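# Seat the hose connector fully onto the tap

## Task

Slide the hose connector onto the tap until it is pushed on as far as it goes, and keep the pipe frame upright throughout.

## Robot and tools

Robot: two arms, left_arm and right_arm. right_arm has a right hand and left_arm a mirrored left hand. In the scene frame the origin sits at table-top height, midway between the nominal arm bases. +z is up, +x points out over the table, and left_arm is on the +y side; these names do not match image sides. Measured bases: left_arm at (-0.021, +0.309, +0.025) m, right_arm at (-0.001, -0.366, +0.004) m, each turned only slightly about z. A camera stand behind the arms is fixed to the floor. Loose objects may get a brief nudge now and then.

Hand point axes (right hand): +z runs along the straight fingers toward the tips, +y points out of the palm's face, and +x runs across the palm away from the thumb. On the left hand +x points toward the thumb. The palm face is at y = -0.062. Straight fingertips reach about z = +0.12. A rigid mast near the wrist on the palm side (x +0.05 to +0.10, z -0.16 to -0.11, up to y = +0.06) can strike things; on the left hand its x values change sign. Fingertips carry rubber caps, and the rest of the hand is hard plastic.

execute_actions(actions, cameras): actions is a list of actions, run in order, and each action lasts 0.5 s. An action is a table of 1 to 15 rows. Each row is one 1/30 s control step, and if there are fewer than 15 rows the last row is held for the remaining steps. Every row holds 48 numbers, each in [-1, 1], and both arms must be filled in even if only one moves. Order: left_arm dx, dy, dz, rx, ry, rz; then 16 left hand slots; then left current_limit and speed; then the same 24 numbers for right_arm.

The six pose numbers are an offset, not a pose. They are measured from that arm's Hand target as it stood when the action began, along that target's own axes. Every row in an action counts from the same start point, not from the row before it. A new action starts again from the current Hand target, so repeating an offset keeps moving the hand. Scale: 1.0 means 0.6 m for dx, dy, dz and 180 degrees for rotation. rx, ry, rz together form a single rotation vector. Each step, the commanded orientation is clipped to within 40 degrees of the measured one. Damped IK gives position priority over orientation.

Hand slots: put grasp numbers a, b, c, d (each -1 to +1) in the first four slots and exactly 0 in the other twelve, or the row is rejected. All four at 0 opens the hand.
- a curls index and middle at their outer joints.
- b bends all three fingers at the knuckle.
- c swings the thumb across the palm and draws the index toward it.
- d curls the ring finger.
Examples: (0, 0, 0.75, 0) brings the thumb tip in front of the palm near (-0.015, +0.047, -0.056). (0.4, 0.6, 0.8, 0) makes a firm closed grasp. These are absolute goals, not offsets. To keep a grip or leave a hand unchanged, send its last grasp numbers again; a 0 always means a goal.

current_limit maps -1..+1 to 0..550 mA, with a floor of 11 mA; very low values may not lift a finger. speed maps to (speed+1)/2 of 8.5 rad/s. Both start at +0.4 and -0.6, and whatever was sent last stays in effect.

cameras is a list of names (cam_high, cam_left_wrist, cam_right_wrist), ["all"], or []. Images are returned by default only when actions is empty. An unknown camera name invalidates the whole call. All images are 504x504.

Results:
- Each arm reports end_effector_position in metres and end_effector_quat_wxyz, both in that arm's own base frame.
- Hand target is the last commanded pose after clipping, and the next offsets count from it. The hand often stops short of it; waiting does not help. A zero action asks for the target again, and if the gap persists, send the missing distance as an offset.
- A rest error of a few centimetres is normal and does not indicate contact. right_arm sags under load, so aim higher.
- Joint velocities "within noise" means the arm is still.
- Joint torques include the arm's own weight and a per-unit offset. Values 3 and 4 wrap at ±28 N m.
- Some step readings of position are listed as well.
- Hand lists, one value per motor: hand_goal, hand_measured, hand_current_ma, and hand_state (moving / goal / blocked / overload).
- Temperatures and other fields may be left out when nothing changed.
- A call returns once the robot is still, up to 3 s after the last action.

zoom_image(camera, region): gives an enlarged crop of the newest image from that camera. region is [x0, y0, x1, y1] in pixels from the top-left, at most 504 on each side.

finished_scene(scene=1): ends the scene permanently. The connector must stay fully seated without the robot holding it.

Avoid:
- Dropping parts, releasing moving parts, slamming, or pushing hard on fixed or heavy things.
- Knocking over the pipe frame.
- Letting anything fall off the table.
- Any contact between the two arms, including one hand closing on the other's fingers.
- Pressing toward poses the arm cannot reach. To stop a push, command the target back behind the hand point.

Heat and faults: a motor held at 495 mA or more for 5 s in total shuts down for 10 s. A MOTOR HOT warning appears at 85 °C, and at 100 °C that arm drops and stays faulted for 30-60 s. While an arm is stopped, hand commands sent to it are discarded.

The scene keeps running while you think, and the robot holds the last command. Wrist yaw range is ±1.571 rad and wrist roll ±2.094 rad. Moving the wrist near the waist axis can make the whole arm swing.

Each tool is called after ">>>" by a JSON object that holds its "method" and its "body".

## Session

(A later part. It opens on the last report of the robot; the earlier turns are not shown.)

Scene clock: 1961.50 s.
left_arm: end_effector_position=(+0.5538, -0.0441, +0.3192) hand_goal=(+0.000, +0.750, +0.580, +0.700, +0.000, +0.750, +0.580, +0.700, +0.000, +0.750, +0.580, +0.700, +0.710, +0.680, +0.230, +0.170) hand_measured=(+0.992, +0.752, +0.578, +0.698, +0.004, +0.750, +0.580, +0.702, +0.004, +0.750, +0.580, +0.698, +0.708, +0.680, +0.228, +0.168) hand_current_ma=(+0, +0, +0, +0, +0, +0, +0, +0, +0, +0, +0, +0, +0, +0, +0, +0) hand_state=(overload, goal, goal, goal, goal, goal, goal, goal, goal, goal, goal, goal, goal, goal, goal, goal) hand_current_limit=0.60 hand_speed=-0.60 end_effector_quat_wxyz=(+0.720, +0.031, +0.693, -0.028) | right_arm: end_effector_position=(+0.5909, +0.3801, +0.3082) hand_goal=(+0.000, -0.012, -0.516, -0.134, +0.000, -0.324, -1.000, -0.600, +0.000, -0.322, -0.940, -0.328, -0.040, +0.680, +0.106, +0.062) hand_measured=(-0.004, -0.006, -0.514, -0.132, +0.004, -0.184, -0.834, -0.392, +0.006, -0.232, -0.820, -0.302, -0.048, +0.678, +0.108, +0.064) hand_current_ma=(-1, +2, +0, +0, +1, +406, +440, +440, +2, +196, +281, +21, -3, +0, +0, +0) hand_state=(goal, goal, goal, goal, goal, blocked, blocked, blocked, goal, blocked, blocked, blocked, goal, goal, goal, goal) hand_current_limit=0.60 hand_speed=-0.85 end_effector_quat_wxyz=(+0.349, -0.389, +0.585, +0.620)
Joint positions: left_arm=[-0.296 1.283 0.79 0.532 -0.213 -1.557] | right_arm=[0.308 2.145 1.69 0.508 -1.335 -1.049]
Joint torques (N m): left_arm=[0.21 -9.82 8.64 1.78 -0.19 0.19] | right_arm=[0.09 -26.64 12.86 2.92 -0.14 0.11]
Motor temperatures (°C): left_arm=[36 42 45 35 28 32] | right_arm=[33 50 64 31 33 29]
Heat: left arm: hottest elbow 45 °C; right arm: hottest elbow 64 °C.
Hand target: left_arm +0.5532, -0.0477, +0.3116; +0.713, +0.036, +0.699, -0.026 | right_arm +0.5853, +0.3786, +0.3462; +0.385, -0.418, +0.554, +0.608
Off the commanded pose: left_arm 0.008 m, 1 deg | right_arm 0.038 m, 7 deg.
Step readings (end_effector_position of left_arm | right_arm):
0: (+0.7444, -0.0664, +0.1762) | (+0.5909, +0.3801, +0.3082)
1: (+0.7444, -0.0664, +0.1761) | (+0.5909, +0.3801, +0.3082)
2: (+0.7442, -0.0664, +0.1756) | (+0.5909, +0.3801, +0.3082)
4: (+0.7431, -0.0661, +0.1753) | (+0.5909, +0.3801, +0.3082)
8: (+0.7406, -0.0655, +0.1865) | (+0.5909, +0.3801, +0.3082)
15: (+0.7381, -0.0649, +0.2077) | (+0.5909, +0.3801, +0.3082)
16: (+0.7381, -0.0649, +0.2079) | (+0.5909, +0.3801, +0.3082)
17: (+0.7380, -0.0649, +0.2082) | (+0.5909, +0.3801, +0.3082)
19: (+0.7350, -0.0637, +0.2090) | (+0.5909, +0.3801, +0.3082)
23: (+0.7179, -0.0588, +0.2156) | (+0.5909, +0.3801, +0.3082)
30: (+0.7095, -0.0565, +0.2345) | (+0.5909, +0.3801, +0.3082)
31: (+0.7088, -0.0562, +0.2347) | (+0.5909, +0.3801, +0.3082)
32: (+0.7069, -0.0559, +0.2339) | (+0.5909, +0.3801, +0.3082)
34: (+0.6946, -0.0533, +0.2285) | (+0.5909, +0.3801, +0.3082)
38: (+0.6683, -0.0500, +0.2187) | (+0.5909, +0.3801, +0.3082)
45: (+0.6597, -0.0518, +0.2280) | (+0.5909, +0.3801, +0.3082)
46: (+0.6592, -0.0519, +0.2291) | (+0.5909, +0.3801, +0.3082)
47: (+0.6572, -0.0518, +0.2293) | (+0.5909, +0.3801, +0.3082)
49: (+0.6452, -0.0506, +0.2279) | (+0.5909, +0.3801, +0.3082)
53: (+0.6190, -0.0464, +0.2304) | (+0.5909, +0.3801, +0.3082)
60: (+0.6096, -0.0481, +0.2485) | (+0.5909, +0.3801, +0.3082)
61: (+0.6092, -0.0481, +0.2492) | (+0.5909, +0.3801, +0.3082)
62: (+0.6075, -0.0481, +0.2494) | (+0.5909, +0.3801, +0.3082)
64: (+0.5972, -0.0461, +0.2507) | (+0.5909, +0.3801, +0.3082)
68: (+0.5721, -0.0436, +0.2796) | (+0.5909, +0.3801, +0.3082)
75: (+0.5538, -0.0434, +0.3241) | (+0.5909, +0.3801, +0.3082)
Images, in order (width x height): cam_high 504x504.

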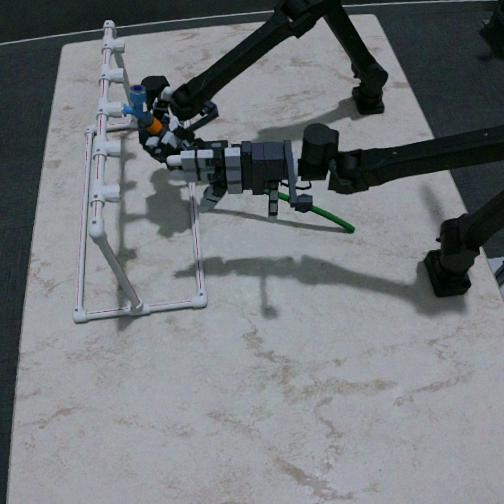

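>>> {"method": "execute_actions", "body": {"actions": [[[-0.05,0,0,0,0,0,0,0,0,0,0,0,0,0,0,0,0,0,0,0,0,0,0.6,-0.6,0,0,0,0,0,0,1,0.58,0.5,0.95,0,0,0,0,0,0,0,0,0,0,0,0,0.6,-0.85],[-0.1,0,0,0,0,0,0,0,0,0,0,0,0,0,0,0,0,0,0,0,0,0,0.6,-0.6,0,0,0,0,0,0,1,0.58,0.5,0.95,0,0,0,0,0,0,0,0,0,0,0,0,0.6,-0.85]],[[-0.05,0,0,0,0,0,0,0,0,0,0,0,0,0,0,0,0,0,0,0,0,0,0.6,-0.6,0,0,0,0,0,0,1,0.58,0.5,0.95,0,0,0,0,0,0,0,0,0,0,0,0,0.6,-0.85],[-0.1,0,0,0,0,0,0,0,0,0,0,0,0,0,0,0,0,0,0,0,0,0,0.6,-0.6,0,0,0,0,0,0,1,0.58,0.5,0.95,0,0,0,0,0,0,0,0,0,0,0,0,0.6,-0.85]],[[-0.05,0,0,0,0,0,0,0,0.5,0,0,0,0,0,0,0,0,0,0,0,0,0,0.6,-0.6,0,0,0,0,0,0,1,0.58,0.5,0.95,0,0,0,0,0,0,0,0,0,0,0,0,0.6,-0.85],[-0.1,0,0,0,0,0,0,0,1,0,0,0,0,0,0,0,0,0,0,0,0,0,0.6,-0.6,0,0,0,0,0,0,1,0.58,0.5,0.95,0,0,0,0,0,0,0,0,0,0,0,0,0.6,-0.85]],[[-0.05,0,0,0,0,0,0,0,1,0,0,0,0,0,0,0,0,0,0,0,0,0,0.6,-0.6,0,0,0,0,0,0,1,0.58,0.5,0.95,0,0,0,0,0,0,0,0,0,0,0,0,0.6,-0.85],[-0.1,0,0,0,0,0,0,0,1,0,0,0,0,0,0,0,0,0,0,0,0,0,0.6,-0.6,0,0,0,0,0,0,1,0.58,0.5,0.95,0,0,0,0,0,0,0,0,0,0,0,0,0.6,-0.85]],[[-0.0208,-0.0322,0.0238,-0.014,0,0,0,0,1,0,0,0,0,0,0,0,0,0,0,0,0,0,0.6,-0.6,0,0,0,0,0,0,1,0.58,0.5,0.95,0,0,0,0,0,0,0,0,0,0,0,0,0.6,-0.85],[-0.0417,-0.0644,0.0475,-0.028,0,0,0,0,1,0,0,0,0,0,0,0,0,0,0,0,0,0,0.6,-0.6,0,0,0,0,0,0,1,0.58,0.5,0.95,0,0,0,0,0,0,0,0,0,0,0,0,0.6,-0.85]],[[-0.0208,-0.0322,0.0238,0,0,0,0,0,1,0,0,0,0,0,0,0,0,0,0,0,0,0,0.6,-0.6,0,0,0,0,0,0,1,0.58,0.5,0.95,0,0,0,0,0,0,0,0,0,0,0,0,0.6,-0.85],[-0.0417,-0.0644,0.0475,0,0,0,0,0,1,0,0,0,0,0,0,0,0,0,0,0,0,0,0.6,-0.6,0,0,0,0,0,0,1,0.58,0.5,0.95,0,0,0,0,0,0,0,0,0,0,0,0,0.6,-0.85]]], "cameras": ["cam_high", "cam_left_wrist"]}}

Scene clock: 1966.27 s.
left_arm: end_effector_position=(+0.5998, -0.1320, +0.5657) hand_goal=(+0.000, +0.400, +0.030, +0.700, +0.000, +0.750, +0.580, +1.000, +0.000, +1.000, +0.580, +0.700, -0.990, +0.680, -0.020, +0.020) hand_measured=(+0.992, +0.400, +0.034, +0.698, +0.004, +0.750, +0.580, +0.998, +0.004, +1.000, +0.580, +0.698, -0.974, +0.680, -0.020, +0.022) hand_current_ma=(+0, +0, +0, +0, +0, +0, +0, +0, +0, +0, +0, +0, +4, +0, +0, +0) hand_state=(overload, goal, goal, goal, goal, goal, goal, goal, goal, goal, goal, goal, goal, goal, goal, goal) hand_current_limit=0.60 hand_speed=-0.60 end_effector_quat_wxyz=(+0.697, +0.012, +0.717, +0.009) | right_arm: end_effector_position=(+0.5909, +0.3801, +0.3082) hand_goal=(+0.000, -0.012, -0.516, -0.134, +0.000, -0.324, -1.000, -0.600, +0.000, -0.322, -0.940, -0.328, -0.040, +0.680, +0.106, +0.062) hand_measured=(-0.004, -0.006, -0.514, -0.132, +0.004, -0.184, -0.834, -0.392, +0.006, -0.232, -0.820, -0.302, -0.048, +0.678, +0.108, +0.064) hand_current_ma=(-1, +2, +0, +0, +1, +406, +440, +440, +2, +196, +281, +21, -3, +0, +0, +0) hand_state=(goal, goal, goal, goal, goal, blocked, blocked, blocked, goal, blocked, blocked, blocked, goal, goal, goal, goal) hand_current_limit=0.60 hand_speed=-0.85 end_effector_quat_wxyz=(+0.349, -0.389, +0.585, +0.620)
Joint positions: left_arm=[-0.47 1.416 1.621 -0.236 -0.465 -1.556] | right_arm=[0.308 2.145 1.69 0.508 -1.335 -1.049]
Joint torques (N m): left_arm=[0.79 -13.04 16.05 1.63 -0.24 0.32] | right_arm=[0.09 -26.64 12.88 2.91 -0.13 0.1]
Motor temperatures (°C): left_arm=[36 42 46 35 28 32] | right_arm=[33 50 63 31 33 29]
Heat: left arm: hottest elbow 46 °C; right arm: hottest elbow 63 °C.
Hand target: left_arm +0.6007, -0.1312, +0.6017; +0.714, +0.005, +0.700, +0.004 | right_arm +0.5853, +0.3786, +0.3462; +0.385, -0.418, +0.554, +0.608
Off the commanded pose: left_arm 0.036 m, 3 deg | right_arm 0.038 m, 7 deg.
Step readings (end_effector_position of left_arm | right_arm):
0: (+0.5538, -0.0441, +0.3191) | (+0.5909, +0.3801, +0.3082)
1: (+0.5538, -0.0441, +0.3188) | (+0.5909, +0.3801, +0.3082)
2: (+0.5534, -0.0439, +0.3173) | (+0.5909, +0.3801, +0.3082)
4: (+0.5507, -0.0434, +0.3111) | (+0.5909, +0.3801, +0.3082)
8: (+0.5431, -0.0415, +0.3099) | (+0.5909, +0.3801, +0.3082)
15: (+0.5411, -0.0411, +0.3315) | (+0.5909, +0.3801, +0.3082)
16: (+0.5415, -0.0412, +0.3329) | (+0.5909, +0.3801, +0.3082)
17: (+0.5417, -0.0414, +0.3337) | (+0.5909, +0.3801, +0.3082)
19: (+0.5419, -0.0418, +0.3370) | (+0.5909, +0.3801, +0.3082)
23: (+0.5410, -0.0424, +0.3620) | (+0.5909, +0.3801, +0.3082)
30: (+0.5413, -0.0428, +0.4008) | (+0.5909, +0.3801, +0.3082)
31: (+0.5414, -0.0428, +0.4012) | (+0.5909, +0.3801, +0.3082)
32: (+0.5414, -0.0428, +0.4008) | (+0.5909, +0.3801, +0.3082)
34: (+0.5419, -0.0432, +0.4020) | (+0.5909, +0.3801, +0.3082)
38: (+0.5444, -0.0449, +0.4219) | (+0.5909, +0.3801, +0.3082)
45: (+0.5449, -0.0454, +0.4532) | (+0.5909, +0.3801, +0.3082)
46: (+0.5449, -0.0454, +0.4538) | (+0.5909, +0.3801, +0.3082)
47: (+0.5448, -0.0453, +0.4543) | (+0.5909, +0.3801, +0.3082)
49: (+0.5443, -0.0452, +0.4581) | (+0.5909, +0.3801, +0.3082)
53: (+0.5443, -0.0459, +0.4860) | (+0.5909, +0.3801, +0.3082)
60: (+0.5434, -0.0460, +0.5200) | (+0.5909, +0.3801, +0.3082)
61: (+0.5429, -0.0455, +0.5206) | (+0.5909, +0.3801, +0.3082)
62: (+0.5421, -0.0442, +0.5212) | (+0.5909, +0.3801, +0.3082)
64: (+0.5434, -0.0464, +0.5259) | (+0.5909, +0.3801, +0.3082)
68: (+0.5586, -0.0769, +0.5387) | (+0.5909, +0.3801, +0.3082)
75: (+0.5712, -0.0964, +0.5318) | (+0.5909, +0.3801, +0.3082)
76: (+0.5716, -0.0962, +0.5312) | (+0.5909, +0.3801, +0.3082)
77: (+0.5719, -0.0954, +0.5322) | (+0.5909, +0.3801, +0.3082)
79: (+0.5761, -0.0974, +0.5395) | (+0.5909, +0.3801, +0.3082)
83: (+0.5888, -0.1154, +0.5616) | (+0.5909, +0.3801, +0.3082)
90: (+0.5972, -0.1308, +0.5677) | (+0.5909, +0.3801, +0.3082)
Images, in order (width x height): cam_high 504x504, cam_left_wrist 504x504.

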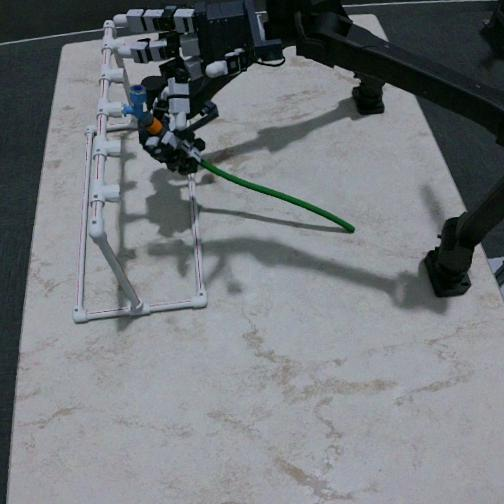

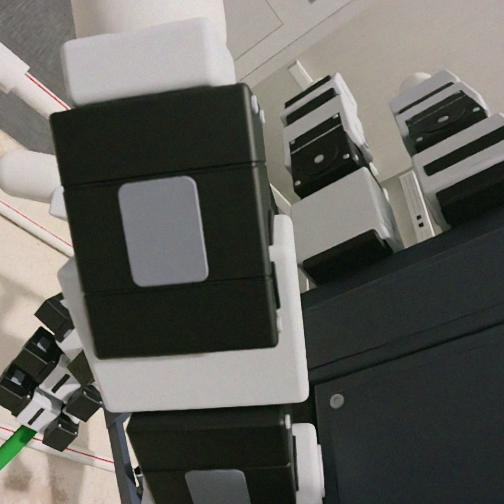

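>>> {"method": "execute_actions", "body": {"actions": [[[-0.02,-0.034,0.0225,0,0,0,0,0,0.5,0,0,0,0,0,0,0,0,0,0,0,0,0,0.6,-0.6,0,0,0,0,0,0,1,0.58,0.5,0.95,0,0,0,0,0,0,0,0,0,0,0,0,0.6,-0.85],[-0.0383,-0.068,0.045,0,0,0,0,0,0,0,0,0,0,0,0,0,0,0,0,0,0,0,0.6,-0.6,0,0,0,0,0,0,1,0.58,0.5,0.95,0,0,0,0,0,0,0,0,0,0,0,0,0.6,-0.85]],[[0,0,0,0,0,0,0,0,0,0,0,0,0,0,0,0,0,0,0,0,0,0,0.6,-0.6,0,0,0,0,0,0,1,0.58,0.5,0.95,0,0,0,0,0,0,0,0,0,0,0,0,0.6,-0.85]]], "cameras": ["cam_left_wrist"]}}

Scene clock: 1968.60 s.
left_arm: end_effector_position=(+0.6283, -0.1743, +0.5898) hand_goal=(+0.000, +0.750, +0.580, +0.700, +0.000, +0.750, +0.580, +0.700, +0.000, +0.750, +0.580, +0.700, +0.710, +0.680, +0.230, +0.170) hand_measured=(+0.992, +0.748, +0.576, +0.698, +0.004, +0.750, +0.580, +0.702, +0.004, +0.752, +0.580, +0.698, +0.708, +0.680, +0.228, +0.168) hand_current_ma=(+0, +0, +0, +0, +0, +0, +0, +0, +0, +0, +0, +0, +0, +0, +0, +0) hand_state=(overload, goal, goal, goal, goal, goal, goal, goal, goal, goal, goal, goal, goal, goal, goal, goal) hand_current_limit=0.60 hand_speed=-0.60 end_effector_quat_wxyz=(+0.697, +0.013, +0.717, +0.010) | right_arm: end_effector_position=(+0.5909, +0.3801, +0.3082) hand_goal=(+0.000, -0.012, -0.516, -0.134, +0.000, -0.324, -1.000, -0.600, +0.000, -0.322, -0.940, -0.328, -0.040, +0.680, +0.106, +0.062) hand_measured=(-0.004, -0.006, -0.514, -0.132, +0.004, -0.184, -0.834, -0.392, +0.006, -0.232, -0.820, -0.302, -0.048, +0.678, +0.108, +0.064) hand_current_ma=(-1, +2, +0, +0, +1, +406, +440, +440, +2, +196, +281, +21, -3, +0, +0, +0) hand_state=(goal, goal, goal, goal, goal, blocked, blocked, blocked, goal, blocked, blocked, blocked, goal, goal, goal, goal) hand_current_limit=0.60 hand_speed=-0.85 end_effector_quat_wxyz=(+0.349, -0.389, +0.585, +0.620)
Joint positions: left_arm=[-0.517 1.552 1.835 -0.314 -0.513 -1.553] | right_arm=[0.308 2.145 1.69 0.508 -1.335 -1.049]
Joint torques (N m): left_arm=[0.85 -15.33 15.84 1.61 -0.24 0.22] | right_arm=[0.15 -26.7 12.86 2.88 -0.15 0.11]
Motor temperatures (°C): left_arm=[36 42 47 35 28 32] | right_arm=[33 50 63 31 33 29]
Heat: left arm: hottest elbow 47 °C; right arm: hottest elbow 63 °C.
Hand target: left_arm +0.6272, -0.1722, +0.6246; +0.714, +0.005, +0.700, +0.004 | right_arm +0.5853, +0.3786, +0.3462; +0.385, -0.418, +0.554, +0.608
Off the commanded pose: left_arm 0.035 m, 3 deg | right_arm 0.038 m, 7 deg.
Step readings (end_effector_position of left_arm | right_arm):
0: (+0.5998, -0.1320, +0.5657) | (+0.5909, +0.3801, +0.3082)
1: (+0.5997, -0.1318, +0.5660) | (+0.5909, +0.3801, +0.3082)
2: (+0.6000, -0.1316, +0.5671) | (+0.5909, +0.3801, +0.3082)
4: (+0.6036, -0.1351, +0.5741) | (+0.5909, +0.3801, +0.3082)
8: (+0.6164, -0.1553, +0.5912) | (+0.5909, +0.3801, +0.3082)
15: (+0.6269, -0.1739, +0.5884) | (+0.5909, +0.3801, +0.3082)
16: (+0.6276, -0.1742, +0.5875) | (+0.5909, +0.3801, +0.3082)
17: (+0.6283, -0.1746, +0.5865) | (+0.5909, +0.3801, +0.3082)
19: (+0.6290, -0.1748, +0.5855) | (+0.5909, +0.3801, +0.3082)
23: (+0.6287, -0.1746, +0.5868) | (+0.5909, +0.3801, +0.3082)
30: (+0.6283, -0.1744, +0.5900) | (+0.5909, +0.3801, +0.3082)
Images, in order (width x height): cam_left_wrist 504x504.

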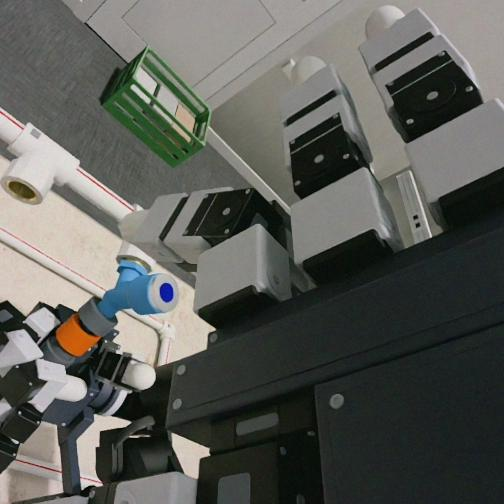

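Great view. Zoom in on the joint.

>>> {"method": "zoom_image", "body": {"camera": "cam_left_wrist", "region": [45, 285, 130, 370]}}

>>> {"method": "zoom_image", "body": {"camera": "cam_left_wrist", "region": [60, 295, 115, 350]}}

Scaled by 5.929 from the camera's 504x504 image, which has a finer 720x720 frame.

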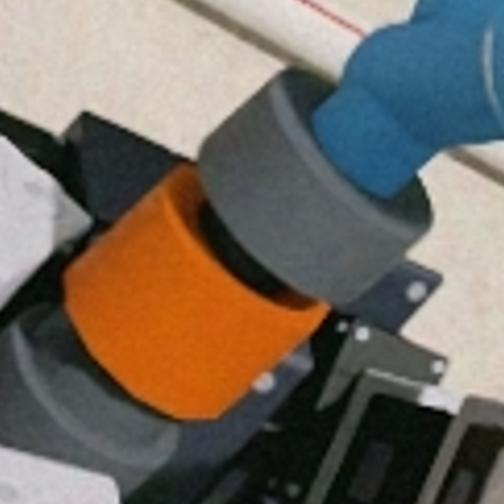

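Scaled by 9.164 from the camera's 504x504 image, which has a finer 720x720 frame.

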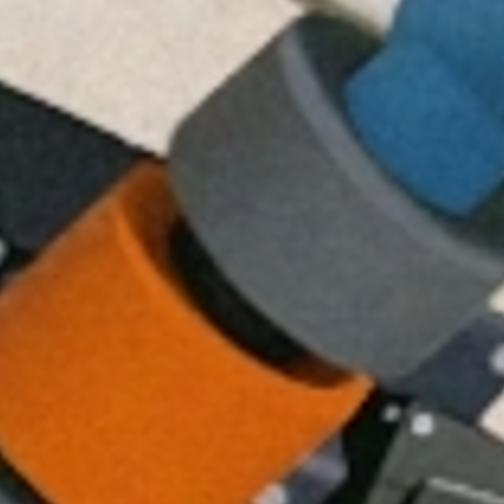

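>>> {"method": "zoom_image", "body": {"camera": "cam_left_wrist", "region": [70, 312, 104, 346]}}

Scaled by 14.824 from the camera's 504x504 image, which has a finer 720x720 frame.

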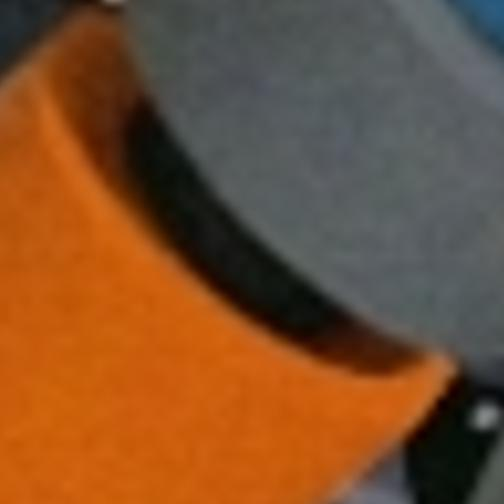

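>>> {"method": "execute_actions", "body": {"actions": [[[0,0,0,0,0,0,0,0,0,0,0,0,0,0,0,0,0,0,0,0,0,0,0.6,-0.6,-0.008,0.0012,0.0015,-0.0003,-0.0004,-0.0015,1,0.58,0.5,0.95,0,0,0,0,0,0,0,0,0,0,0,0,0.6,-0.85],[0,0,0,0,0,0,0,0,0,0,0,0,0,0,0,0,0,0,0,0,0,0,0.6,-0.6,-0.0163,0.0025,0.003,-0.0007,-0.0007,-0.003,1,0.58,0.5,0.95,0,0,0,0,0,0,0,0,0,0,0,0,0.6,-0.85],[0,0,0,0,0,0,0,0,0,0,0,0,0,0,0,0,0,0,0,0,0,0,0.6,-0.6,-0.0245,0.0037,0.0045,-0.001,-0.0011,-0.0045,1,0.58,0.5,0.95,0,0,0,0,0,0,0,0,0,0,0,0,0.6,-0.85]],[[0,0,0,0,0,0,0,0,0,0,0,0,0,0,0,0,0,0,0,0,0,0,0.6,-0.6,-0.008,0.0012,0.0015,-0.0003,-0.0004,-0.0015,1,0.58,0.5,0.95,0,0,0,0,0,0,0,0,0,0,0,0,0.6,-0.85],[0,0,0,0,0,0,0,0,0,0,0,0,0,0,0,0,0,0,0,0,0,0,0.6,-0.6,-0.0163,0.0025,0.003,-0.0007,-0.0007,-0.003,1,0.58,0.5,0.95,0,0,0,0,0,0,0,0,0,0,0,0,0.6,-0.85],[0,0,0,0,0,0,0,0,0,0,0,0,0,0,0,0,0,0,0,0,0,0,0.6,-0.6,-0.0245,0.0037,0.0045,-0.001,-0.0011,-0.0045,1,0.58,0.5,0.95,0,0,0,0,0,0,0,0,0,0,0,0,0.6,-0.85]]], "cameras": ["cam_left_wrist"]}}

>>> {"method": "zoom_image", "body": {"camera": "cam_left_wrist", "region": [60, 295, 115, 350]}}

Scene clock: 1976.63 s.
left_arm: end_effector_position=(+0.6283, -0.1743, +0.5898) hand_goal=(+0.000, +0.750, +0.580, +0.700, +0.000, +0.750, +0.580, +0.700, +0.000, +0.750, +0.580, +0.700, +0.710, +0.680, +0.230, +0.170) hand_measured=(+0.992, +0.748, +0.576, +0.698, +0.004, +0.750, +0.580, +0.702, +0.004, +0.752, +0.580, +0.698, +0.708, +0.680, +0.228, +0.168) hand_current_ma=(+0, +0, +0, +0, +0, +0, +0, +0, +0, +0, +0, +0, +0, +0, +0, +0) hand_state=(overload, goal, goal, goal, goal, goal, goal, goal, goal, goal, goal, goal, goal, goal, goal, goal) hand_current_limit=0.60 hand_speed=-0.60 end_effector_quat_wxyz=(+0.697, +0.013, +0.717, +0.010) | right_arm: end_effector_position=(+0.5909, +0.3801, +0.3082) hand_goal=(+0.000, -0.012, -0.516, -0.134, +0.000, -0.324, -1.000, -0.600, +0.000, -0.322, -0.940, -0.328, -0.040, +0.680, +0.106, +0.062) hand_measured=(-0.004, -0.006, -0.514, -0.132, +0.004, -0.184, -0.834, -0.392, +0.006, -0.232, -0.820, -0.302, -0.048, +0.678, +0.108, +0.064) hand_current_ma=(-1, +2, +0, +0, +1, +406, +440, +440, +2, +196, +281, +21, -3, +0, +0, +0) hand_state=(goal, goal, goal, goal, goal, blocked, blocked, blocked, goal, blocked, blocked, blocked, goal, goal, goal, goal) hand_current_limit=0.60 hand_speed=-0.85 end_effector_quat_wxyz=(+0.349, -0.389, +0.585, +0.620)
Joint positions: left_arm=[-0.517 1.552 1.835 -0.314 -0.513 -1.553] | right_arm=[0.308 2.145 1.69 0.508 -1.335 -1.049]
Joint torques (N m): left_arm=[0.85 -15.33 15.84 1.62 -0.24 0.22] | right_arm=[0.32 -27.87 17.06 2.1 -0.04 0.25]
Motor temperatures (°C): left_arm=[36 42 49 35 28 32] | right_arm=[33 50 62 31 33 29]
Heat: left arm: hottest elbow 49 °C; right arm: hottest elbow 62 °C.
Hand target: left_arm +0.6272, -0.1722, +0.6246; +0.714, +0.005, +0.700, +0.004 | right_arm +0.5909, +0.3834, +0.3755; +0.395, -0.425, +0.545, +0.605
Off the commanded pose: left_arm 0.035 m, 3 deg | right_arm 0.067 m, 8 deg.
Step readings (end_effector_position of left_arm | right_arm):
0: (+0.6283, -0.1743, +0.5898) | (+0.5909, +0.3801, +0.3082)
1: (+0.6283, -0.1743, +0.5898) | (+0.5909, +0.3801, +0.3082)
2: (+0.6283, -0.1743, +0.5898) | (+0.5909, +0.3801, +0.3082)
4: (+0.6283, -0.1743, +0.5898) | (+0.5909, +0.3801, +0.3082)
8: (+0.6283, -0.1743, +0.5898) | (+0.5909, +0.3801, +0.3082)
15: (+0.6283, -0.1743, +0.5898) | (+0.5909, +0.3801, +0.3082)
16: (+0.6283, -0.1743, +0.5898) | (+0.5909, +0.3801, +0.3082)
17: (+0.6283, -0.1743, +0.5898) | (+0.5909, +0.3801, +0.3082)
19: (+0.6283, -0.1743, +0.5898) | (+0.5909, +0.3801, +0.3082)
23: (+0.6283, -0.1743, +0.5898) | (+0.5909, +0.3801, +0.3082)
30: (+0.6283, -0.1743, +0.5898) | (+0.5909, +0.3801, +0.3082)
Images, in order (width x height): cam_left_wrist 504x504.

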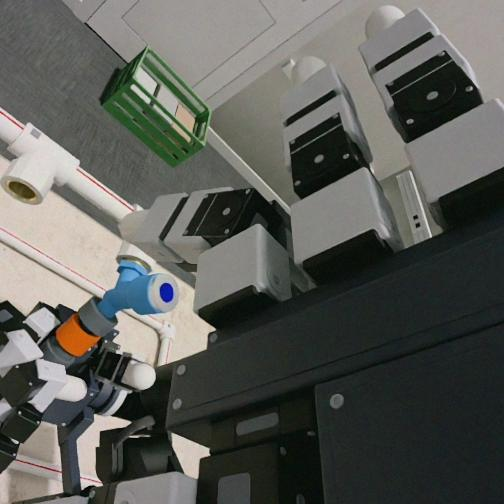

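Scaled by 9.164 from the camera's 504x504 image, which has a finer 720x720 frame.

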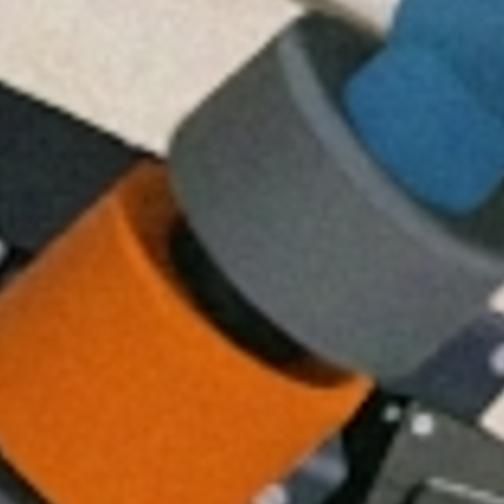

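>>> {"method": "execute_actions", "body": {"actions": [], "cameras": ["cam_right_wrist", "cam_left_wrist"]}}

>>> {"method": "zoom_image", "body": {"camera": "cam_right_wrist", "region": [340, 270, 480, 410]}}

Scene clock: 1978.30 s.
left_arm: end_effector_position=(+0.6283, -0.1743, +0.5898) hand_goal=(+0.000, +0.750, +0.580, +0.700, +0.000, +0.750, +0.580, +0.700, +0.000, +0.750, +0.580, +0.700, +0.710, +0.680, +0.230, +0.170) hand_measured=(+0.992, +0.748, +0.576, +0.698, +0.004, +0.750, +0.580, +0.702, +0.004, +0.752, +0.580, +0.698, +0.708, +0.680, +0.228, +0.168) hand_current_ma=(+0, +0, +0, +0, +0, +0, +0, +0, +0, +0, +0, +0, +0, +0, +0, +0) hand_state=(overload, goal, goal, goal, goal, goal, goal, goal, goal, goal, goal, goal, goal, goal, goal, goal) hand_current_limit=0.60 hand_speed=-0.60 end_effector_quat_wxyz=(+0.697, +0.013, +0.717, +0.010) | right_arm: end_effector_position=(+0.5909, +0.3801, +0.3082) hand_goal=(+0.000, -0.012, -0.516, -0.134, +0.000, -0.324, -1.000, -0.600, +0.000, -0.322, -0.940, -0.328, -0.040, +0.680, +0.106, +0.062) hand_measured=(-0.004, -0.006, -0.514, -0.132, +0.004, -0.184, -0.834, -0.392, +0.006, -0.232, -0.820, -0.302, -0.048, +0.678, +0.108, +0.064) hand_current_ma=(-1, +2, +0, +0, +1, +406, +440, +440, +2, +196, +281, +21, -3, +0, +0, +0) hand_state=(goal, goal, goal, goal, goal, blocked, blocked, blocked, goal, blocked, blocked, blocked, goal, goal, goal, goal) hand_current_limit=0.60 hand_speed=-0.85 end_effector_quat_wxyz=(+0.349, -0.389, +0.585, +0.620)
Joint positions: left_arm=[-0.517 1.552 1.835 -0.314 -0.513 -1.553] | right_arm=[0.308 2.145 1.69 0.508 -1.335 -1.049]
Joint velocities: within noise
Joint torques (N m): left_arm=[0.85 -15.33 15.84 1.62 -0.24 0.22] | right_arm=[0.32 -27.81 17.09 2.11 -0.05 0.25]
Motor temperatures (°C): left_arm=[36 42 50 35 28 32] | right_arm=[33 50 62 31 33 29]
Heat: left arm: hottest elbow 50 °C; right arm: hottest elbow 62 °C.
Hand target: left_arm +0.6272, -0.1722, +0.6246; +0.714, +0.005, +0.700, +0.004 | right_arm +0.5909, +0.3834, +0.3755; +0.395, -0.425, +0.545, +0.605
Off the commanded pose: left_arm 0.035 m, 3 deg | right_arm 0.067 m, 8 deg.
Images, in order (width x height): cam_left_wrist 504x504, cam_right_wrist 504x504.

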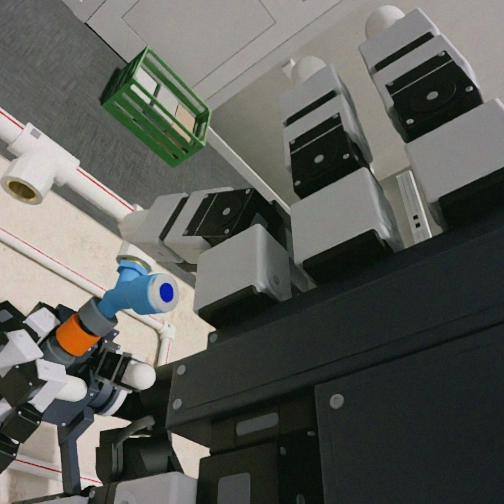

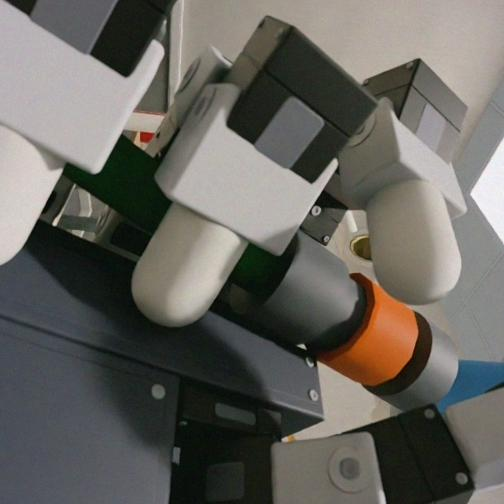

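Scaled by 3.600 from the camera's 504x504 image, which has a finer 720x720 frame.

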